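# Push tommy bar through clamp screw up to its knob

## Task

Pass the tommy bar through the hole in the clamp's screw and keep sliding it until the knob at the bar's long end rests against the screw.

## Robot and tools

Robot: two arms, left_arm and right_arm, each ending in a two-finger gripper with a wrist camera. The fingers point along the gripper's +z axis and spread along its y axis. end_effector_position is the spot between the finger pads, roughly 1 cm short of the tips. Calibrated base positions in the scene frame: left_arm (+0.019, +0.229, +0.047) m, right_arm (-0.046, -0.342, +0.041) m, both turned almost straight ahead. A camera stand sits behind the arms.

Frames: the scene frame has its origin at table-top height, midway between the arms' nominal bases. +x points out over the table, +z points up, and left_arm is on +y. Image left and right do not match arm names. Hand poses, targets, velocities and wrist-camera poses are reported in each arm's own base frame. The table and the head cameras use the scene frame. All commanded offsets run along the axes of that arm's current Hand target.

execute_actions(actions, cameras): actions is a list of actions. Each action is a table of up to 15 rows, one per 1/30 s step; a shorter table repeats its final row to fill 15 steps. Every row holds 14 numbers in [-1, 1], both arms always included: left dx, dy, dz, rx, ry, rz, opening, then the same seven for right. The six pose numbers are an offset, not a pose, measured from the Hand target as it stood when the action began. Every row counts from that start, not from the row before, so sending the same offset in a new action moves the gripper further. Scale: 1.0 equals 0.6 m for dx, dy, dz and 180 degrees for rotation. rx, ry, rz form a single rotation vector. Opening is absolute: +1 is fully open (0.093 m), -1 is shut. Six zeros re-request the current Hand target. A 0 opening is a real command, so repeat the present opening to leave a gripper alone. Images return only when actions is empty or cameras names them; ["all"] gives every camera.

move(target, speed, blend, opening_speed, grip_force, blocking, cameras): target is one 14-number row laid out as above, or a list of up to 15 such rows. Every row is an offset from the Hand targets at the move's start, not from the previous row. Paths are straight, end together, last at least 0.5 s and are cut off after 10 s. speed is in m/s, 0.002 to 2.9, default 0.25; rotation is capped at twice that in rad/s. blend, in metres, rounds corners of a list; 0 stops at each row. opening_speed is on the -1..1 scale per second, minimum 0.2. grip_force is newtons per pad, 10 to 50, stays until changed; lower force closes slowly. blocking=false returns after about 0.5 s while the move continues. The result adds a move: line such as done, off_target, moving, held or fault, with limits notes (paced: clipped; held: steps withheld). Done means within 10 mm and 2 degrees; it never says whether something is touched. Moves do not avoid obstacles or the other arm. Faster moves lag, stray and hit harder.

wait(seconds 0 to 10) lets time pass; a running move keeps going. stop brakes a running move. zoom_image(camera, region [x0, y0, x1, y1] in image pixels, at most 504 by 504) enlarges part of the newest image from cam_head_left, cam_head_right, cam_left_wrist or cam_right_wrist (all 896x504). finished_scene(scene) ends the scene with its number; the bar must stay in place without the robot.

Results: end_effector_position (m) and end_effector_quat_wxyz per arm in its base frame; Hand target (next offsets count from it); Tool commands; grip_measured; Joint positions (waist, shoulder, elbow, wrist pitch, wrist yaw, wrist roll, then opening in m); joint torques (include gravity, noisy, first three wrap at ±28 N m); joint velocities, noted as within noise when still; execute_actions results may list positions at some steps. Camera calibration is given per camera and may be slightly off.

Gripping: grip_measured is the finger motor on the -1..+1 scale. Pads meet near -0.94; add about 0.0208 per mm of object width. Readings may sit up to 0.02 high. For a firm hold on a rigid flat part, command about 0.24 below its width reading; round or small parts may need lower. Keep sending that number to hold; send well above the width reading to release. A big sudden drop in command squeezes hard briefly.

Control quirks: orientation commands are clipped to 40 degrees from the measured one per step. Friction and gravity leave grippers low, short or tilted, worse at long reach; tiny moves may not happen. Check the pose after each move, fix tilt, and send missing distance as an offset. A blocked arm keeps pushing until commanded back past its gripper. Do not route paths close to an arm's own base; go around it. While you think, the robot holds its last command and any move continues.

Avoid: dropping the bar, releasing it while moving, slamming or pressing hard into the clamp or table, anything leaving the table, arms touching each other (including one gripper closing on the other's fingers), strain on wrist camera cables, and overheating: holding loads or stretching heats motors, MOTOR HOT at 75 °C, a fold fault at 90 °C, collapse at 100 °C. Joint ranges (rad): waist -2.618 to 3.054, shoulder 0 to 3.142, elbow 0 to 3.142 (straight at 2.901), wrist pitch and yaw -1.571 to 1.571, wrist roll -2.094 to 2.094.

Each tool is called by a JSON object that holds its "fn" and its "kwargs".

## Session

{"fn": "execute_actions", "kwargs": {"actions": []}}

Scene clock: 0.00 s.
left_arm: end_effector_position=(+0.3220, -0.0479, +0.3344) grip_measured=+1.000 end_effector_quat_wxyz=(+0.700, +0.030, +0.698, -0.146) | right_arm: end_effector_position=(+0.2201, +0.1225, +0.3538) grip_measured=+1.000 end_effector_quat_wxyz=(+0.580, -0.140, +0.762, +0.251)
Joint positions: left_arm=[-0.04 0.79 0.661 0.153 0.209 -0.168 0.093] | right_arm=[0.356 0.615 0.949 -0.542 -0.229 0.178 0.093]
Joint velocities: within noise
Joint torques (N m): no reading
Heat: left arm: 29 °C; right arm: 31 °C.
Hand target: left_arm +0.3190, -0.0470, +0.3497; +0.715, +0.032, +0.683, -0.143 | right_arm +0.2205, +0.1235, +0.3623; +0.588, -0.144, +0.755, +0.253
Tool commands: left_gripper/opening=+1.0 right_gripper/opening=+1.0
camera_calibration:
cam_left_wrist: T_world_to_cam=[[-0.233295, -0.957964, 0.166968, -0.0254843], [-0.42834, -0.0529111, -0.902067, 0.474149], [0.872983, -0.281967, -0.39799, -0.0770184], [0, 0, 0, 1]] pos_world=[0.264387, -0.0210419, 0.401317]
cam_right_wrist: T_world_to_cam=[[0.500193, -0.828769, -0.250897, 0.0810513], [-0.620846, -0.141266, -0.771099, 0.463225], [0.60362, 0.541467, -0.585198, 0.09227], [0, 0, 0, 1]] pos_world=[0.191354, 0.0826494, 0.431524]

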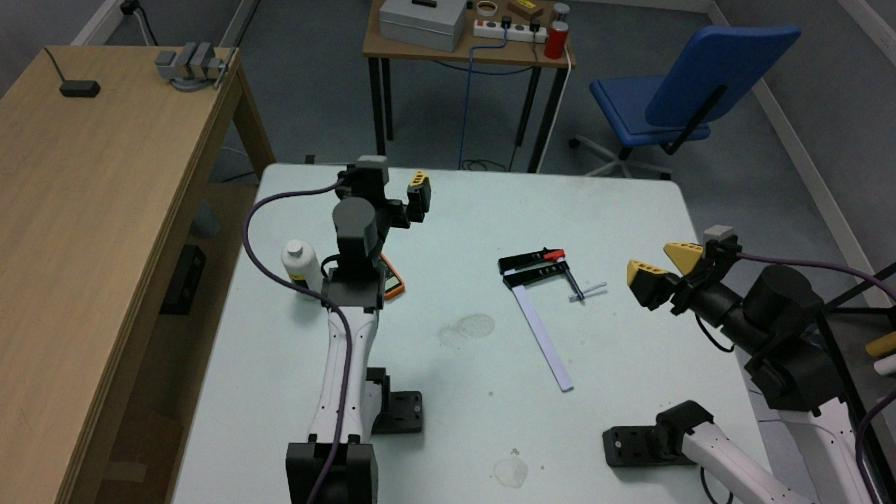

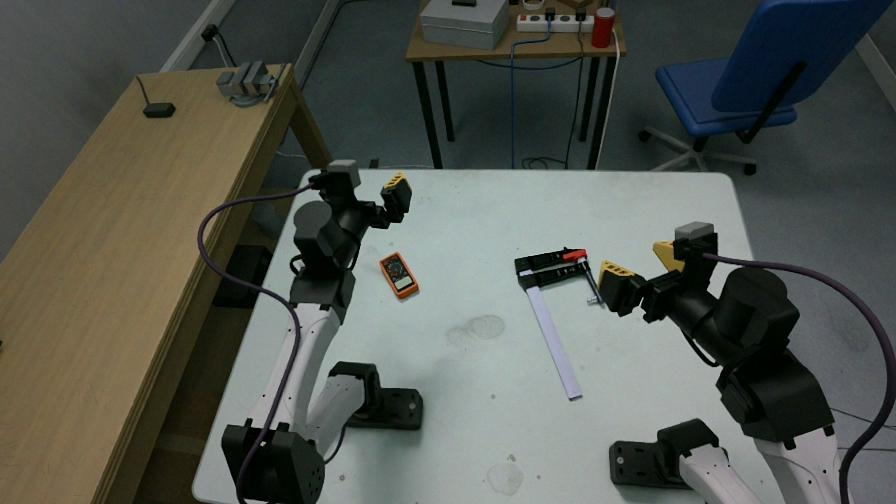

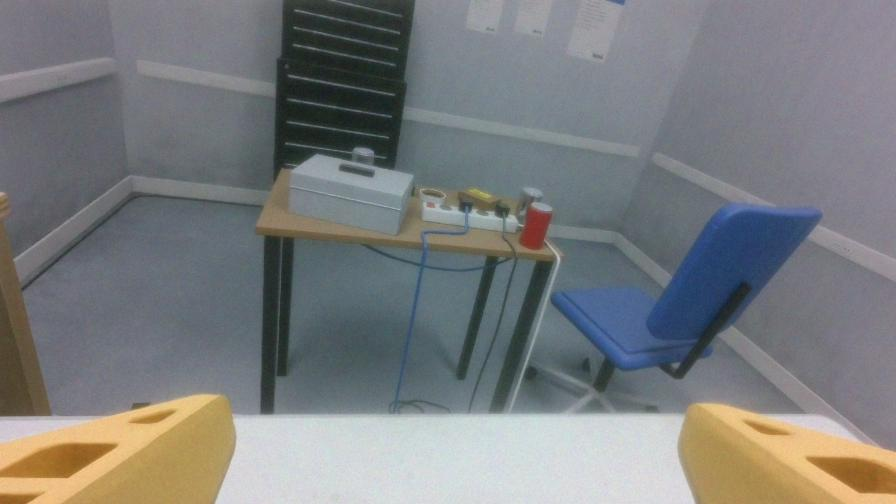

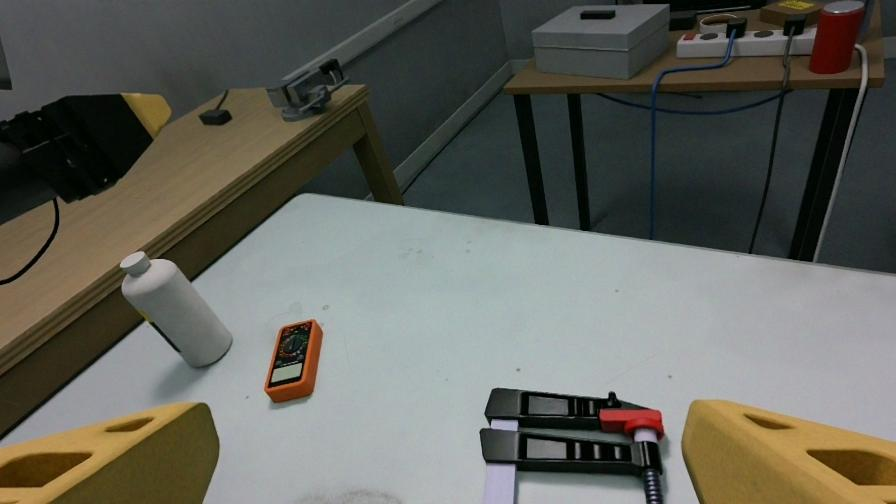

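{"fn": "zoom_image", "kwargs": {"camera": "cam_head_left", "region": [490, 230, 630, 330]}}

Scaled by 3.600 from the camera's 896x504 image, which has a finer 1280x720 frame.

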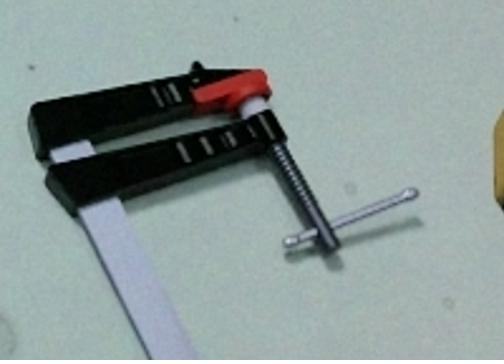

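{"fn": "move", "kwargs": {"target": [0,0,0,0,0,0,1,0.2125,-0.391,0.1185,0.094,0.348,-0.0106,-1], "cameras": ["cam_head_left","cam_right_wrist"]}}

Scene clock: 23.90 s.
left_arm: end_effector_position=(+0.3220, -0.0479, +0.3344) grip_measured=+1.000 end_effector_quat_wxyz=(+0.700, +0.030, +0.698, -0.146) | right_arm: end_effector_position=(+0.3614, -0.0175, +0.1687) grip_measured=-0.976 end_effector_quat_wxyz=(+0.123, -0.178, +0.976, +0.032)
Joint positions: left_arm=[-0.04 0.79 0.661 0.153 0.209 -0.168 0.093] | right_arm=[-0.109 1.716 1.592 -1.227 -0.131 -0.455 0]
Joint torques (N m): left_arm=[-0.27 -1.76 7.6 1.9 0.09 0.15] | right_arm=[-0.32 -5.42 8.24 0.64 0.15 -0.06]
Heat: left arm: 31 °C; right arm: 32 °C.
Hand target: left_arm +0.3190, -0.0470, +0.3497; +0.715, +0.032, +0.683, -0.143 | right_arm +0.3650, -0.0221, +0.1772; +0.129, -0.182, +0.975, +0.024
Off the commanded pose: left_arm 0.016 m, 3 deg | right_arm 0.010 m, 1 deg.
move: off_target (left_arm)
camera_calibration:
cam_right_wrist: T_world_to_cam=[[0.327552, -0.944272, -0.0325538, -0.128626], [-0.925931, -0.327666, 0.187849, 0.333704], [-0.188047, -0.0313876, -0.981658, 0.317457], [0, 0, 0, 1]] pos_world=[0.410815, -0.00215021, 0.244762]
Images, in order (width x height): cam_head_left 896x504, cam_right_wrist 896x504.

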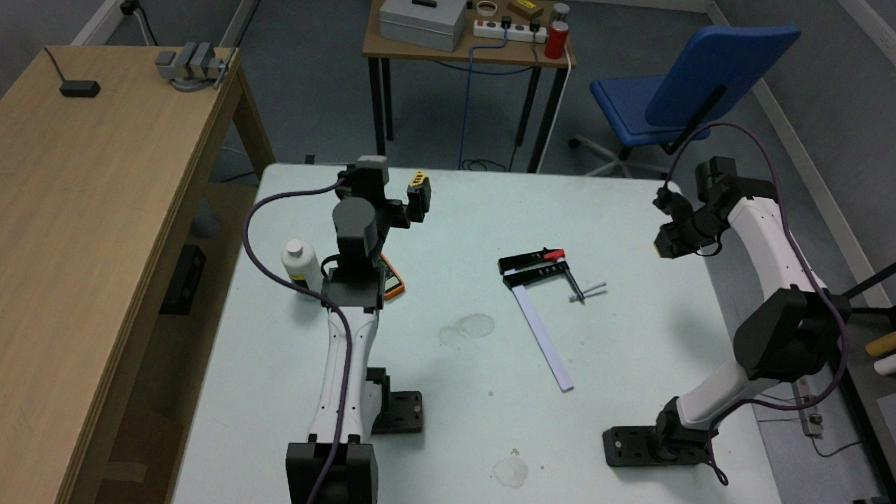

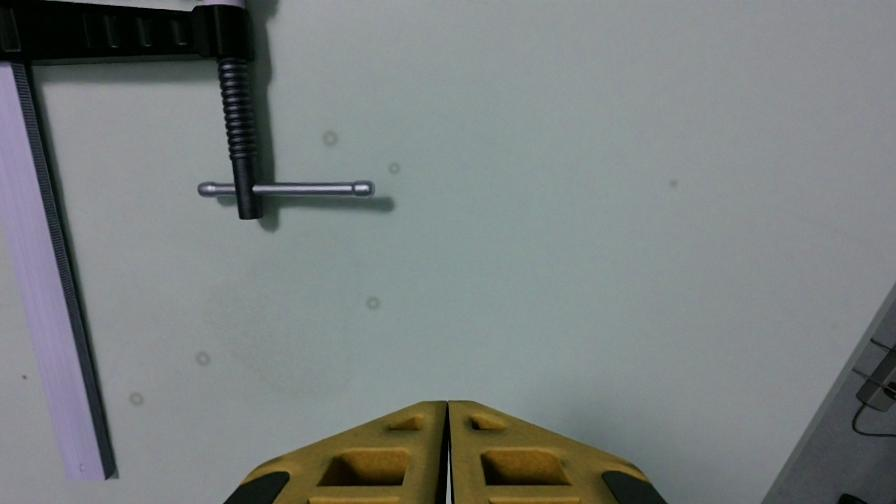

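{"fn": "move", "kwargs": {"target": [0,0,0,0,0,0,1,0.011,0.0367,0.317,0,0,0,-1], "cameras": ["cam_right_wrist"]}}

Scene clock: 36.17 s.
left_arm: end_effector_position=(+0.3220, -0.0479, +0.3344) grip_measured=+1.000 end_effector_quat_wxyz=(+0.700, +0.030, +0.698, -0.146) | right_arm: end_effector_position=(+0.3872, +0.0147, -0.0095) grip_measured=-0.976 end_effector_quat_wxyz=(+0.111, -0.184, +0.976, +0.030)
Joint positions: left_arm=[-0.04 0.79 0.661 0.153 0.209 -0.168 0.093] | right_arm=[-0.006 1.964 1.18 -0.578 -0.101 -0.368 0]
Joint torques (N m): left_arm=[-0.27 -1.69 7.64 1.91 0.08 0.16] | right_arm=[1.07 -6.64 5.09 1.24 0.18 0.11]
Heat: left arm: 33 °C; right arm: 34 °C.
Hand target: left_arm +0.3190, -0.0470, +0.3497; +0.715, +0.032, +0.683, -0.143 | right_arm +0.3974, +0.0140, -0.0081; +0.129, -0.182, +0.975, +0.024
Off the commanded pose: left_arm 0.016 m, 3 deg | right_arm 0.010 m, 2 deg.
move: off_target (left_arm)
camera_calibration:
cam_right_wrist: T_world_to_cam=[[0.337925, -0.940652, -0.0313046, -0.116529], [-0.917772, -0.336712, 0.210521, 0.398826], [-0.208568, -0.0424099, -0.977088, 0.156583], [0, 0, 0, 1]] pos_world=[0.438068, 0.0313164, 0.0653865]
Images, in order (width x height): cam_right_wrist 896x504.

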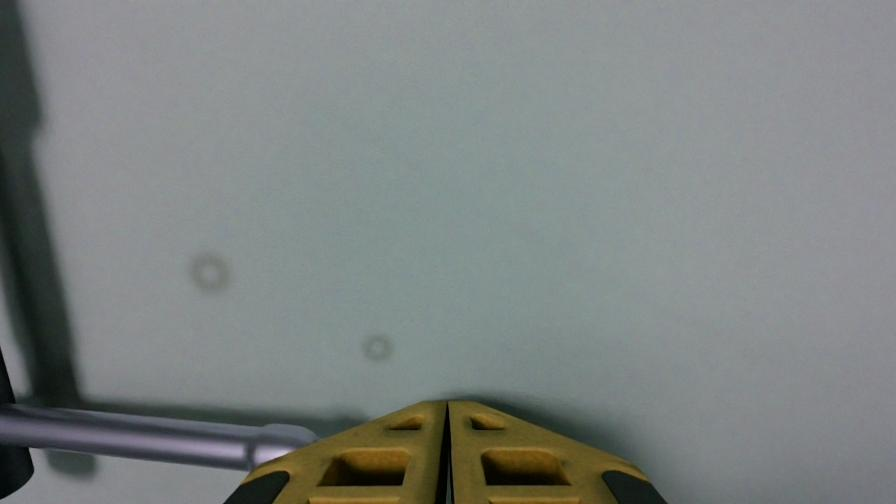

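{"fn": "move", "kwargs": {"target": [[0,0,0,0,0,0,1,0.002,0,0.008,0,0,0,-1],[0,0,0,0,0,0,1,0.002,0.075,0.008,0,0,0,-1]], "speed": 0.06, "blend": [0.005,0], "cameras": ["cam_head_left","cam_right_wrist"]}}

{"fn": "zoom_image", "kwargs": {"camera": "cam_head_left", "region": [490, 230, 650, 350]}}

Scene clock: 56.77 s.
left_arm: end_effector_position=(+0.3220, -0.0479, +0.3344) grip_measured=+1.000 end_effector_quat_wxyz=(+0.700, +0.030, +0.698, -0.146) | right_arm: end_effector_position=(+0.3726, +0.0468, -0.0235) grip_measured=-0.976 end_effector_quat_wxyz=(+0.098, -0.179, +0.979, +0.022)
Joint positions: left_arm=[-0.04 0.79 0.661 0.153 0.209 -0.168 0.093] | right_arm=[0.098 1.964 1.121 -0.534 -0.06 -0.259 0]
Joint torques (N m): left_arm=[-0.25 -1.74 7.57 1.91 0.07 0.15] | right_arm=[1.72 -9.22 3.58 1.31 0.11 0.12]
Heat: left arm: 35 °C; right arm: 35 °C.
Hand target: left_arm +0.3190, -0.0470, +0.3497; +0.715, +0.032, +0.683, -0.143 | right_arm +0.3813, +0.0560, -0.0131; +0.129, -0.182, +0.975, +0.024
Off the commanded pose: left_arm 0.016 m, 3 deg | right_arm 0.016 m, 4 deg.
move: off_target (left_arm, right_arm); blend cut to 0.0026 m at target 1
camera_calibration:
cam_right_wrist: T_world_to_cam=[[0.327565, -0.944613, -0.0201813, -0.0774968], [-0.915993, -0.322732, 0.238329, 0.398483], [-0.231642, -0.0595824, -0.970975, 0.150728], [0, 0, 0, 1]] pos_world=[0.425308, 0.0643795, 0.0498191]
Images, in order (width x height): cam_head_left 896x504, cam_right_wrist 896x504.

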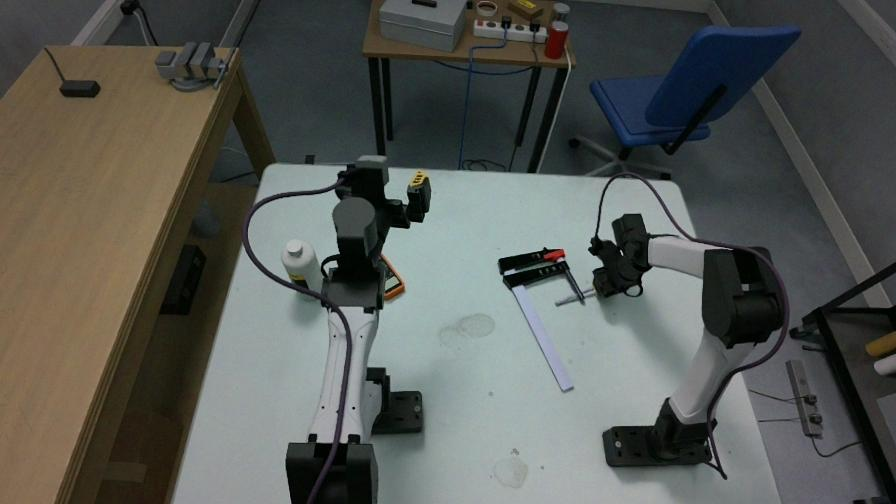

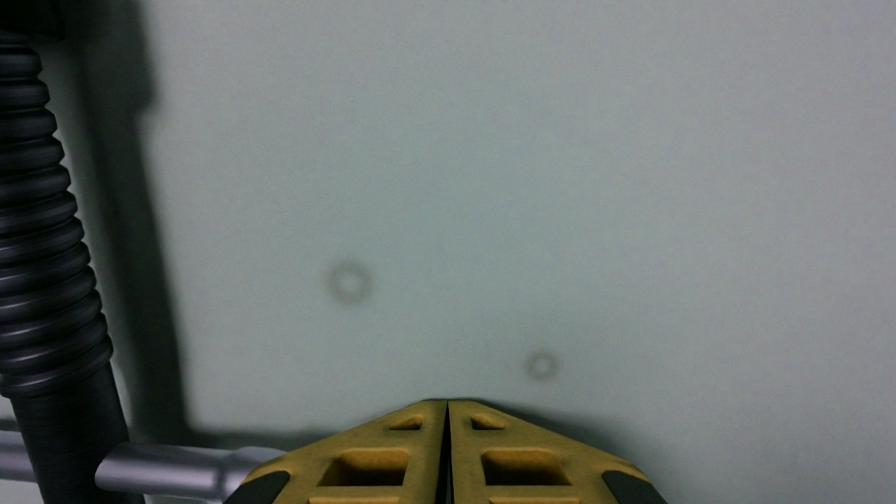

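Scaled by 3.150 from the camera's 896x504 image, which has a finer 1280x720 frame.

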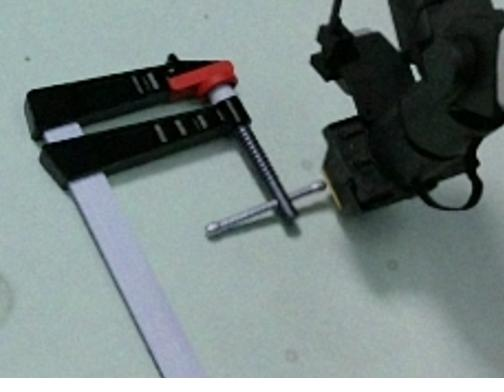

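{"fn": "move", "kwargs": {"target": [0,0,0,0,0,0,1,-0.004,0.042,-0.0093,0,0,0,-1], "speed": 0.06, "cameras": ["cam_head_left","cam_right_wrist"]}}

{"fn": "zoom_image", "kwargs": {"camera": "cam_head_left", "region": [490, 230, 650, 350]}}

Scene clock: 68.53 s.
left_arm: end_effector_position=(+0.3220, -0.0479, +0.3344) grip_measured=+1.000 end_effector_quat_wxyz=(+0.700, +0.030, +0.698, -0.146) | right_arm: end_effector_position=(+0.3663, +0.0699, -0.0229) grip_measured=-0.976 end_effector_quat_wxyz=(+0.100, -0.180, +0.978, +0.018)
Joint positions: left_arm=[-0.04 0.79 0.661 0.153 0.209 -0.168 0.093] | right_arm=[0.172 1.951 1.102 -0.523 -0.037 -0.188 0]
Joint torques (N m): left_arm=[-0.23 -1.73 7.62 1.9 0.07 0.15] | right_arm=[1.65 -10 3.97 1.05 0.06 0.12]
Heat: left arm: 36 °C; right arm: 38 °C.
Hand target: left_arm +0.3190, -0.0470, +0.3497; +0.715, +0.032, +0.683, -0.143 | right_arm +0.3730, +0.0798, -0.0071; +0.129, -0.182, +0.975, +0.024
Off the commanded pose: left_arm 0.016 m, 3 deg | right_arm 0.020 m, 4 deg.
move: off_target (left_arm, right_arm)
camera_calibration:
cam_right_wrist: T_world_to_cam=[[0.327688, -0.944721, -0.0110731, -0.0534583], [-0.916876, -0.320813, 0.237523, 0.400187], [-0.227945, -0.0676805, -0.971319, 0.150377], [0, 0, 0, 1]] pos_world=[0.418717, 0.0880597, 0.0504185]
Images, in order (width x height): cam_head_left 896x504, cam_right_wrist 896x504.

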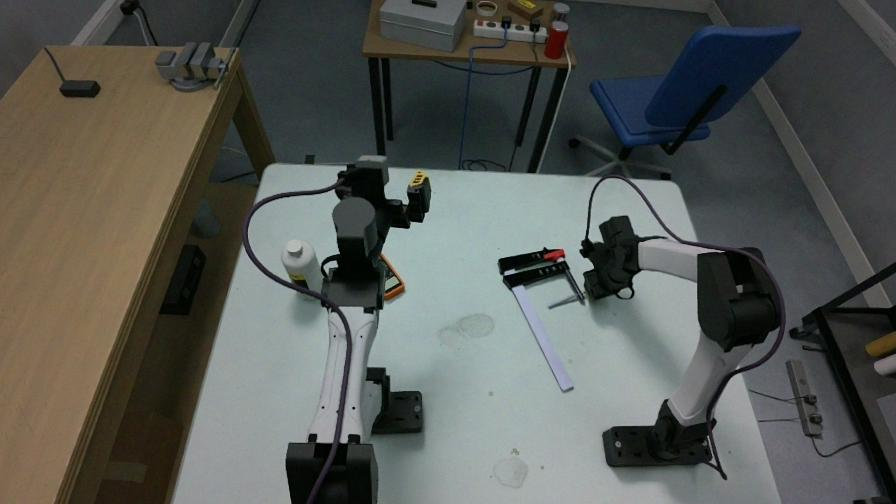

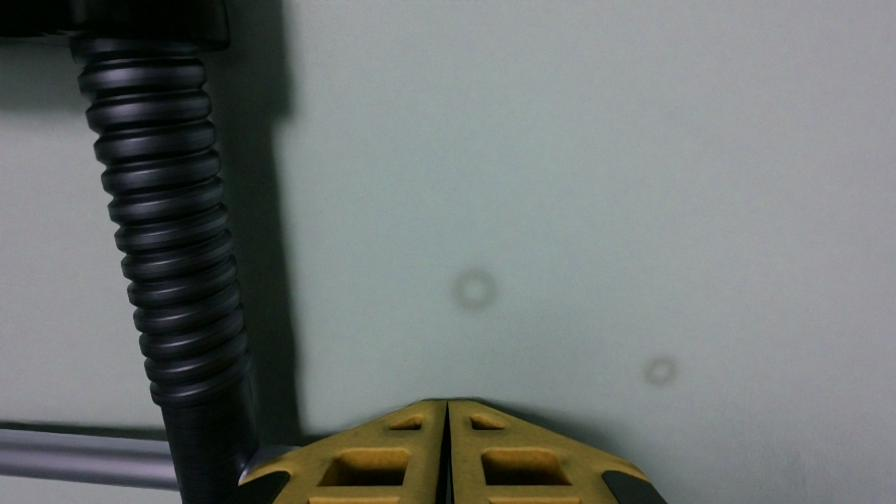

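Scaled by 3.150 from the camera's 896x504 image, which has a finer 1280x720 frame.

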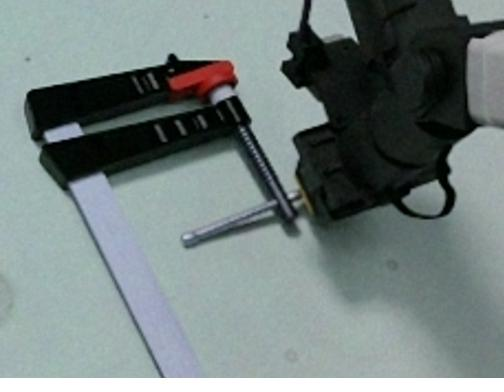

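{"fn": "move", "kwargs": {"target": [0,0,0,0,0,0,1,0.001,0.022,0.005,0,0,0,-1], "speed": 0.06, "cameras": ["cam_head_left","cam_right_wrist"]}}

{"fn": "zoom_image", "kwargs": {"camera": "cam_head_left", "region": [490, 230, 650, 350]}}

Scene clock: 74.23 s.
left_arm: end_effector_position=(+0.3220, -0.0479, +0.3344) grip_measured=+1.000 end_effector_quat_wxyz=(+0.700, +0.030, +0.698, -0.146) | right_arm: end_effector_position=(+0.3647, +0.0703, -0.0230) grip_measured=-0.976 end_effector_quat_wxyz=(+0.102, -0.170, +0.980, +0.001)
Joint positions: left_arm=[-0.04 0.79 0.661 0.153 0.209 -0.168 0.093] | right_arm=[0.192 1.943 1.09 -0.514 0.003 -0.151 0]
Joint torques (N m): left_arm=[-0.28 -1.68 7.65 1.9 0.07 0.16] | right_arm=[3.47 -9.36 3.71 1.09 -0.25 0.14]
Heat: left arm: 36 °C; right arm: 41 °C.
Hand target: left_arm +0.3190, -0.0470, +0.3497; +0.715, +0.032, +0.683, -0.143 | right_arm +0.3685, +0.0922, -0.0102; +0.129, -0.182, +0.975, +0.024
Off the commanded pose: left_arm 0.016 m, 3 deg | right_arm 0.026 m, 4 deg.
move: off_target (left_arm, right_arm)
camera_calibration:
cam_right_wrist: T_world_to_cam=[[0.304701, -0.952219, 0.0208587, -0.0429475], [-0.92658, -0.291285, 0.237914, 0.40039], [-0.22047, -0.09182, -0.971062, 0.148996], [0, 0, 0, 1]] pos_world=[0.416929, 0.0894133, 0.0503222]
Images, in order (width x height): cam_head_left 896x504, cam_right_wrist 896x504.

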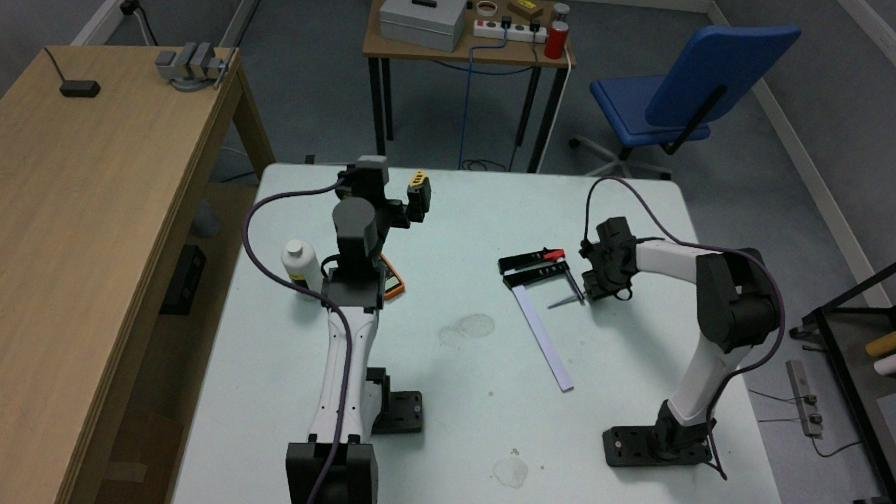

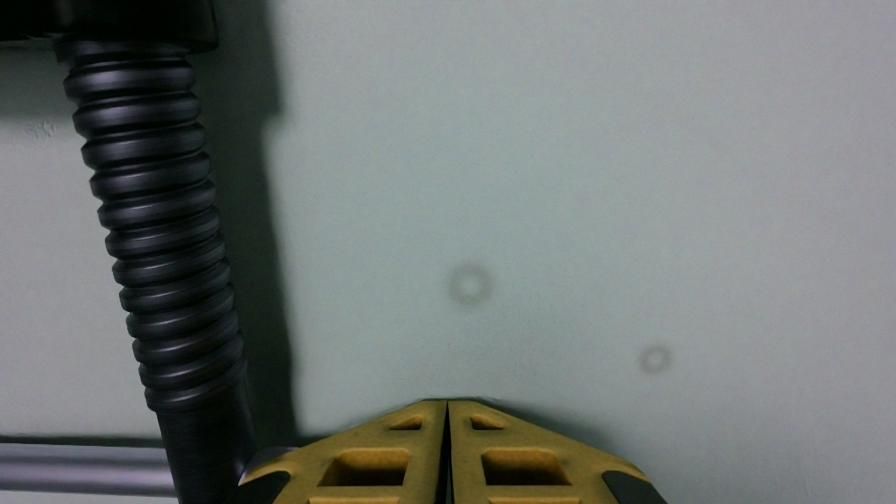

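Scaled by 3.150 from the camera's 896x504 image, which has a finer 1280x720 frame.

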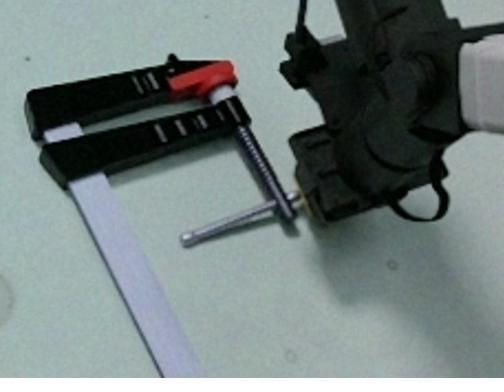

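{"fn": "move", "kwargs": {"target": [[0,0,0,0,0,0,1,0,0.008,0.004,0,0,0,-1],[0,0,0,0,0,0,1,0,-0.09,0.008,0,0,0,-1],[0,0,0,0,0,0,1,-0.02,-0.1,-0.17,0,0,0,-1]], "speed": [0.05,0.1,0.15], "blend": [0,0.02,0], "cameras": ["cam_right_wrist"]}}

{"fn": "zoom_image", "kwargs": {"camera": "cam_right_wrist", "region": [0, 150, 336, 404]}}

Scene clock: 85.53 s.
left_arm: end_effector_position=(+0.3220, -0.0479, +0.3344) grip_measured=+1.000 end_effector_quat_wxyz=(+0.700, +0.030, +0.698, -0.146) | right_arm: end_effector_position=(+0.3691, +0.0274, +0.0689) grip_measured=-0.976 end_effector_quat_wxyz=(+0.101, -0.174, +0.979, +0.017)
Joint positions: left_arm=[-0.04 0.79 0.661 0.153 0.209 -0.168 0.093] | right_arm=[0.048 1.796 1.297 -0.876 -0.058 -0.299 0]
Joint torques (N m): left_arm=[-0.27 -1.65 7.65 1.89 0.08 0.16] | right_arm=[-0.38 -9.18 7.65 0.6 -0.15 -0.07]
Heat: left arm: 37 °C; right arm: 42 °C.
Hand target: left_arm +0.3190, -0.0470, +0.3497; +0.715, +0.032, +0.683, -0.143 | right_arm +0.3760, +0.0308, +0.0914; +0.129, -0.182, +0.975, +0.024
Off the commanded pose: left_arm 0.016 m, 3 deg | right_arm 0.024 m, 4 deg.
move: off_target (left_arm, right_arm)
camera_calibration:
cam_right_wrist: T_world_to_cam=[[0.316441, -0.94856, -0.00996554, -0.0893077], [-0.921174, -0.309779, 0.235532, 0.368679], [-0.226504, -0.065352, -0.971815, 0.236817], [0, 0, 0, 1]] pos_world=[0.421517, 0.0449716, 0.142416]
Images, in order (width x height): cam_right_wrist 896x504.

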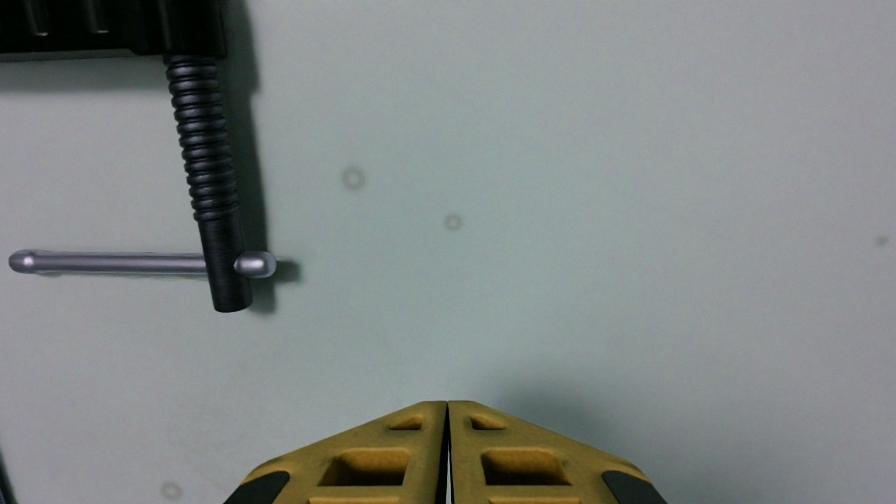

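Scaled by 1.500 from the camera's 896x504 image, which has a finer 1280x720 frame.

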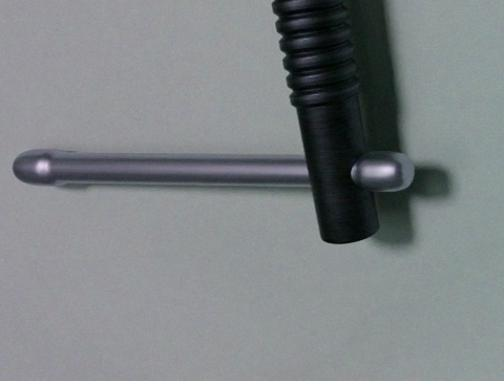

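Seated.

{"fn": "finished_scene", "kwargs": {"scene": 3}}

The scene is finished: the task was done.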